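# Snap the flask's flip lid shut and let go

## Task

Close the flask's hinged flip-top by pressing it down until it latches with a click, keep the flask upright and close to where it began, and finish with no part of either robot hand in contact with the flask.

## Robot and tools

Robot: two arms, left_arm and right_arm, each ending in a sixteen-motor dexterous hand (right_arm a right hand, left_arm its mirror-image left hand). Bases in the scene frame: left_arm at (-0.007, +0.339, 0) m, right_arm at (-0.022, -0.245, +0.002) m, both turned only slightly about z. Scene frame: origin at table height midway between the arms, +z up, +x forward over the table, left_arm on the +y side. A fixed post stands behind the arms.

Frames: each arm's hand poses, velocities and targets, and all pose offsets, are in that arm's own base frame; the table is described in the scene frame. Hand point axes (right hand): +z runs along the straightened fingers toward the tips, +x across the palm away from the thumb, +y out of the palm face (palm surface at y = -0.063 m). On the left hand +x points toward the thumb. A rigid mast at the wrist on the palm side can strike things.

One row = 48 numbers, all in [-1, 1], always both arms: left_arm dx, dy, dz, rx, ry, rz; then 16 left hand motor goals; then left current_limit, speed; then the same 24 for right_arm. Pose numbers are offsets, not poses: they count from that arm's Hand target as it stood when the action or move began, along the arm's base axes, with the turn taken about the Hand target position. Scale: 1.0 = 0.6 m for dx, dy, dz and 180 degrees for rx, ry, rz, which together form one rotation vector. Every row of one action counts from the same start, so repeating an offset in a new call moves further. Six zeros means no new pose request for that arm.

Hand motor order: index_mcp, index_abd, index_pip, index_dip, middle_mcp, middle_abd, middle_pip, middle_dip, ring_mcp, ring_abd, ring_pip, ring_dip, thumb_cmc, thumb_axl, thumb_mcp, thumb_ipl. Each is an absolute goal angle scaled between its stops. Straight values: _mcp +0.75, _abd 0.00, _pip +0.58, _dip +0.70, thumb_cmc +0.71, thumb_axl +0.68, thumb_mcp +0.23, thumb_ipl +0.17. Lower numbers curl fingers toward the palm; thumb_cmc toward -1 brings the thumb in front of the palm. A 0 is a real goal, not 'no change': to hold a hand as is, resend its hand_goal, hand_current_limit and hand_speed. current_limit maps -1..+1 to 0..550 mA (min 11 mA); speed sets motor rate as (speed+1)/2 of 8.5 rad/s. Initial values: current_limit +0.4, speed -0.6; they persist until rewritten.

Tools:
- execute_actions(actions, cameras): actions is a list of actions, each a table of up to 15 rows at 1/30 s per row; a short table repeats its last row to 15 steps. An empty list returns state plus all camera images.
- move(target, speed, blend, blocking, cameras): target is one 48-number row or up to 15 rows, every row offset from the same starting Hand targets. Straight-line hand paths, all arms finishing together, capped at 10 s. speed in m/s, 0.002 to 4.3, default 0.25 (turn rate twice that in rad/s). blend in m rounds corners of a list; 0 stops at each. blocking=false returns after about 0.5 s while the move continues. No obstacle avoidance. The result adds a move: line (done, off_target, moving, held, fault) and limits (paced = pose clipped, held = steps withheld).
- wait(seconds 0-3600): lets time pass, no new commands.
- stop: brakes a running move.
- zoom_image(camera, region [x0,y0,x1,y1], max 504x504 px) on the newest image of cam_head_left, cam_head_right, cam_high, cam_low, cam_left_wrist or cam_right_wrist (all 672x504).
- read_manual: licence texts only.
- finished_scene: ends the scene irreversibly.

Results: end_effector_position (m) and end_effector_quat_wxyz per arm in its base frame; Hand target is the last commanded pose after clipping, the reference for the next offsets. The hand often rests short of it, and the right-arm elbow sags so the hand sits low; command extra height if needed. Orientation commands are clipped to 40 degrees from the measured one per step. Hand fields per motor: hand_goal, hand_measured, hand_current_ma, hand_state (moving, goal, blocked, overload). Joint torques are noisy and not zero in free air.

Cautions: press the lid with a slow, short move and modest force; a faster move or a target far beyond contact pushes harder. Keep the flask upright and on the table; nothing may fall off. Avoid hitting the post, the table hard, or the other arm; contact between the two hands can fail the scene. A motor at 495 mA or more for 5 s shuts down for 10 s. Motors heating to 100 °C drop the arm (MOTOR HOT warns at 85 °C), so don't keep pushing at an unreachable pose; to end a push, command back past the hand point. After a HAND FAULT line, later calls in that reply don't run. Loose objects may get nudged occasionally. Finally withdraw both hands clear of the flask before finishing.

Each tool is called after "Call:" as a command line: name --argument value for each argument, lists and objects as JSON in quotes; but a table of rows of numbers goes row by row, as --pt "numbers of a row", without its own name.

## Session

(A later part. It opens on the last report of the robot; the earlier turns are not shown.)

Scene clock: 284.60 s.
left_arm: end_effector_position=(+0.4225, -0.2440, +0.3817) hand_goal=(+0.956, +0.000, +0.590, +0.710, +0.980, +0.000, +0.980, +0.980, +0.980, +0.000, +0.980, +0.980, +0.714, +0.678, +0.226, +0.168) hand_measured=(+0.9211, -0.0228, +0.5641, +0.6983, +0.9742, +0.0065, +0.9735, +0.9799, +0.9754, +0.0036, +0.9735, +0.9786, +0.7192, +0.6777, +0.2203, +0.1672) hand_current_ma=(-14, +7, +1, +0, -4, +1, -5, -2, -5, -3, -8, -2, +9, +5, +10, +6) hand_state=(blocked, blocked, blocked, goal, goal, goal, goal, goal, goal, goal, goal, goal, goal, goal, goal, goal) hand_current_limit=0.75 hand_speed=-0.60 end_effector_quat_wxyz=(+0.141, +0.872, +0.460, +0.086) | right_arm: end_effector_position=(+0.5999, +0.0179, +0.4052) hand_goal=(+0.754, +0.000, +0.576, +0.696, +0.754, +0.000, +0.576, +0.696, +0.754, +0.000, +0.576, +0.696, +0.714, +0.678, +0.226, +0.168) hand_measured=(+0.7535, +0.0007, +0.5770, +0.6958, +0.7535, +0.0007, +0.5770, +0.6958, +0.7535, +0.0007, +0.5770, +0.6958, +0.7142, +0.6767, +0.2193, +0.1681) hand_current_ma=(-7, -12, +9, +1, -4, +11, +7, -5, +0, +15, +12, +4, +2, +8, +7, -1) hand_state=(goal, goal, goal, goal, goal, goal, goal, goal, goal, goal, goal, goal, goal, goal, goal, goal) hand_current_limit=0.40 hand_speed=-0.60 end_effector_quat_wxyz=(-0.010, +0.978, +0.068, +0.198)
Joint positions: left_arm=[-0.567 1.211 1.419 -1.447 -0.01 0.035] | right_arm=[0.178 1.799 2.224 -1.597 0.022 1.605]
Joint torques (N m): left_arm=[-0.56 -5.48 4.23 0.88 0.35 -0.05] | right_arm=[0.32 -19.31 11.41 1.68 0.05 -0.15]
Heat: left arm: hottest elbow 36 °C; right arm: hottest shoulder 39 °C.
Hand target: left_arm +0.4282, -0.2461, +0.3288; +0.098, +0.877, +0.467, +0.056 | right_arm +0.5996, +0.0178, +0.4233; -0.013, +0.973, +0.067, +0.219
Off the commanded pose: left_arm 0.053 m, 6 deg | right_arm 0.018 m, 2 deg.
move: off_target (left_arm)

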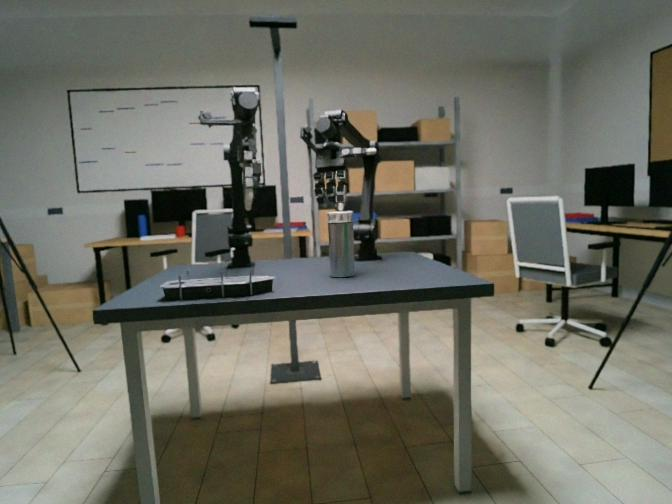

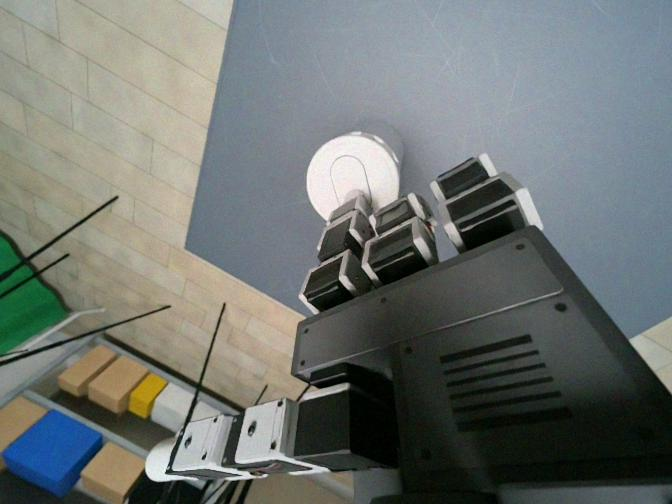

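Call:
move --pt "-0.005 0.002 0.11 0 0 0 0.932 0 0.576 0.696 0.98 0 0.98 0.98 0.98 0 0.98 0.98 0.714 0.678 0.226 0.168 0.4 -0.6 0 0 0 0 0 0 0.754 0 0.576 0.696 0.754 0 0.576 0.696 0.754 0 0.576 0.696 0.714 0.678 0.226 0.168 0.4 -0.6" --pt "0.10 -0.10 0.165 0 0 0 0.932 0 0.576 0.696 0.98 0 0.98 0.98 0.98 0 0.98 0.98 0.714 0.678 0.226 0.168 0.4 -0.6 0 0 0 0 0 0 0.754 0 0.576 0.696 0.754 0 0.576 0.696 0.754 0 0.576 0.696 0.714 0.678 0.226 0.168 0.4 -0.6" --speed '[0.06, 0.1]' --blend '[0.01, 0]' --cameras '["cam_head_left", "cam_low", "cam_left_wrist"]'

Call:
zoom_image --camera "cam_low" --region '[290, 150, 390, 290]'

Call:
zoom_image --camera "cam_head_left" --region '[220, 220, 330, 330]'

Call:
zoom_image --camera "cam_left_wrist" --region '[300, 130, 460, 260]'

Scene clock: 295.80 s.
left_arm: end_effector_position=(+0.4858, -0.3011, +0.4109) hand_goal=(+0.932, +0.000, +0.576, +0.696, +0.980, +0.000, +0.980, +0.980, +0.980, +0.000, +0.980, +0.980, +0.714, +0.678, +0.226, +0.168) hand_measured=(+0.9247, -0.0008, +0.5693, +0.6907, +0.9754, +0.0065, +0.9735, +0.9786, +0.9766, +0.0051, +0.9735, +0.9786, +0.7180, +0.6777, +0.2212, +0.1672) hand_current_ma=(-1, +11, +11, +3, -3, +3, -4, +3, +1, -5, -8, +9, +8, +12, +3, +14) hand_state=(goal, goal, goal, goal, goal, goal, goal, goal, goal, goal, goal, goal, goal, goal, goal, goal) hand_current_limit=0.40 hand_speed=-0.60 end_effector_quat_wxyz=(+0.095, +0.878, +0.466, +0.054) | right_arm: end_effector_position=(+0.5999, +0.0179, +0.4052) hand_goal=(+0.754, +0.000, +0.576, +0.696, +0.754, +0.000, +0.576, +0.696, +0.754, +0.000, +0.576, +0.696, +0.714, +0.678, +0.226, +0.168) hand_measured=(+0.7535, +0.0007, +0.5770, +0.6958, +0.7523, -0.0008, +0.5770, +0.6958, +0.7535, +0.0007, +0.5770, +0.6958, +0.7142, +0.6777, +0.2193, +0.1672) hand_current_ma=(-11, -14, +5, -3, -3, +5, +5, -2, +6, +8, -3, +4, +9, -3, -6, -18) hand_state=(goal, goal, goal, goal, goal, goal, goal, goal, goal, goal, goal, goal, goal, goal, goal, goal) hand_current_limit=0.40 hand_speed=-0.60 end_effector_quat_wxyz=(-0.010, +0.978, +0.068, +0.198)
Joint positions: left_arm=[-0.596 1.526 1.851 -1.678 -0.008 -0.001] | right_arm=[0.178 1.799 2.224 -1.597 0.022 1.605]
Joint torques (N m): left_arm=[-1.55 -13.68 10.73 0.31 -0.22 -0.1] | right_arm=[0.32 -19.31 11.41 1.66 0.03 -0.14]
Heat: left arm: hottest elbow 36 °C; right arm: hottest shoulder 39 °C.
Hand target: left_arm +0.4881, -0.3062, +0.4279; +0.098, +0.877, +0.467, +0.056 | right_arm +0.5996, +0.0178, +0.4233; -0.013, +0.973, +0.067, +0.219
Off the commanded pose: left_arm 0.018 m, 0 deg | right_arm 0.018 m, 2 deg.
joint sent to its limit (left arm) — joint 4 (wrist pitch), lower limit. The joint targets still meet the commanded pose.
move: off_target (left_arm)

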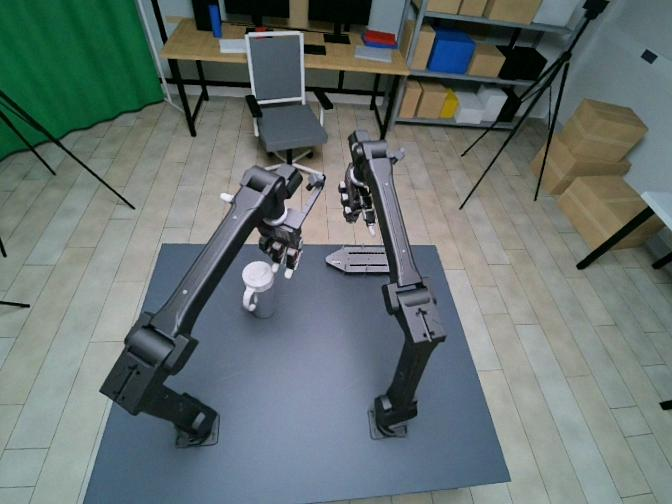

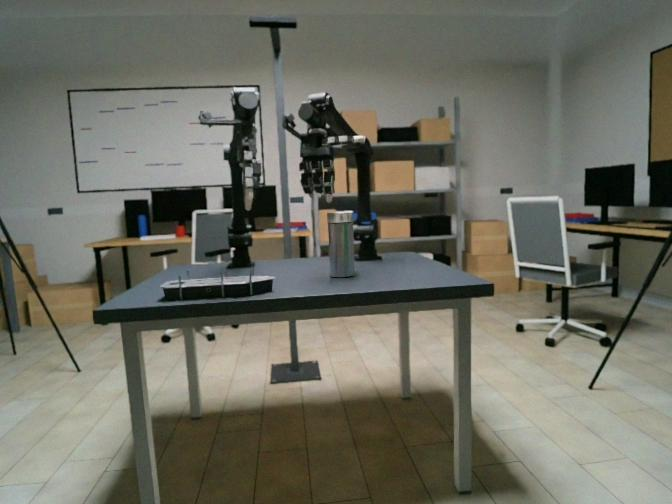

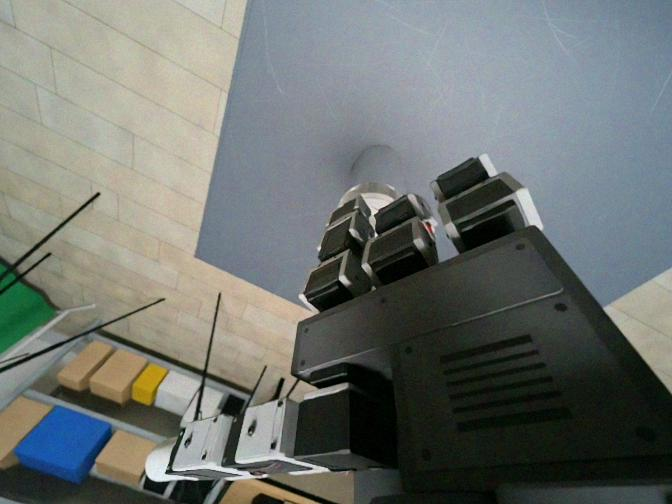

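Scaled by 3.600 from the camera's image (finer frame: 960x720).

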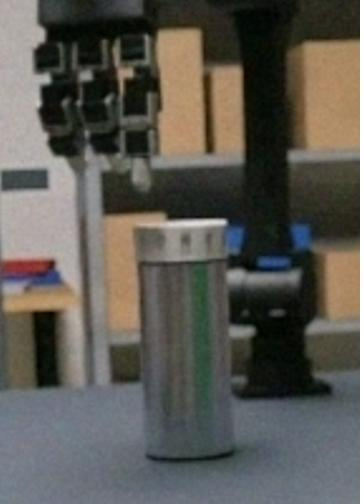

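Scaled by 4.582 from the camera's image (finer frame: 960x720).

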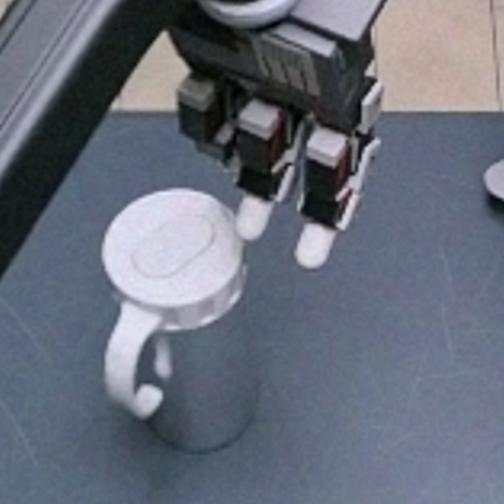

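Scaled by 3.150 from the camera's image (finer frame: 960x720).

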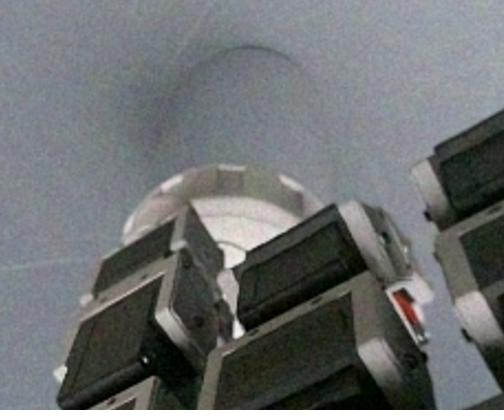

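Call:
finished_scene

The scene is finished: the task was done.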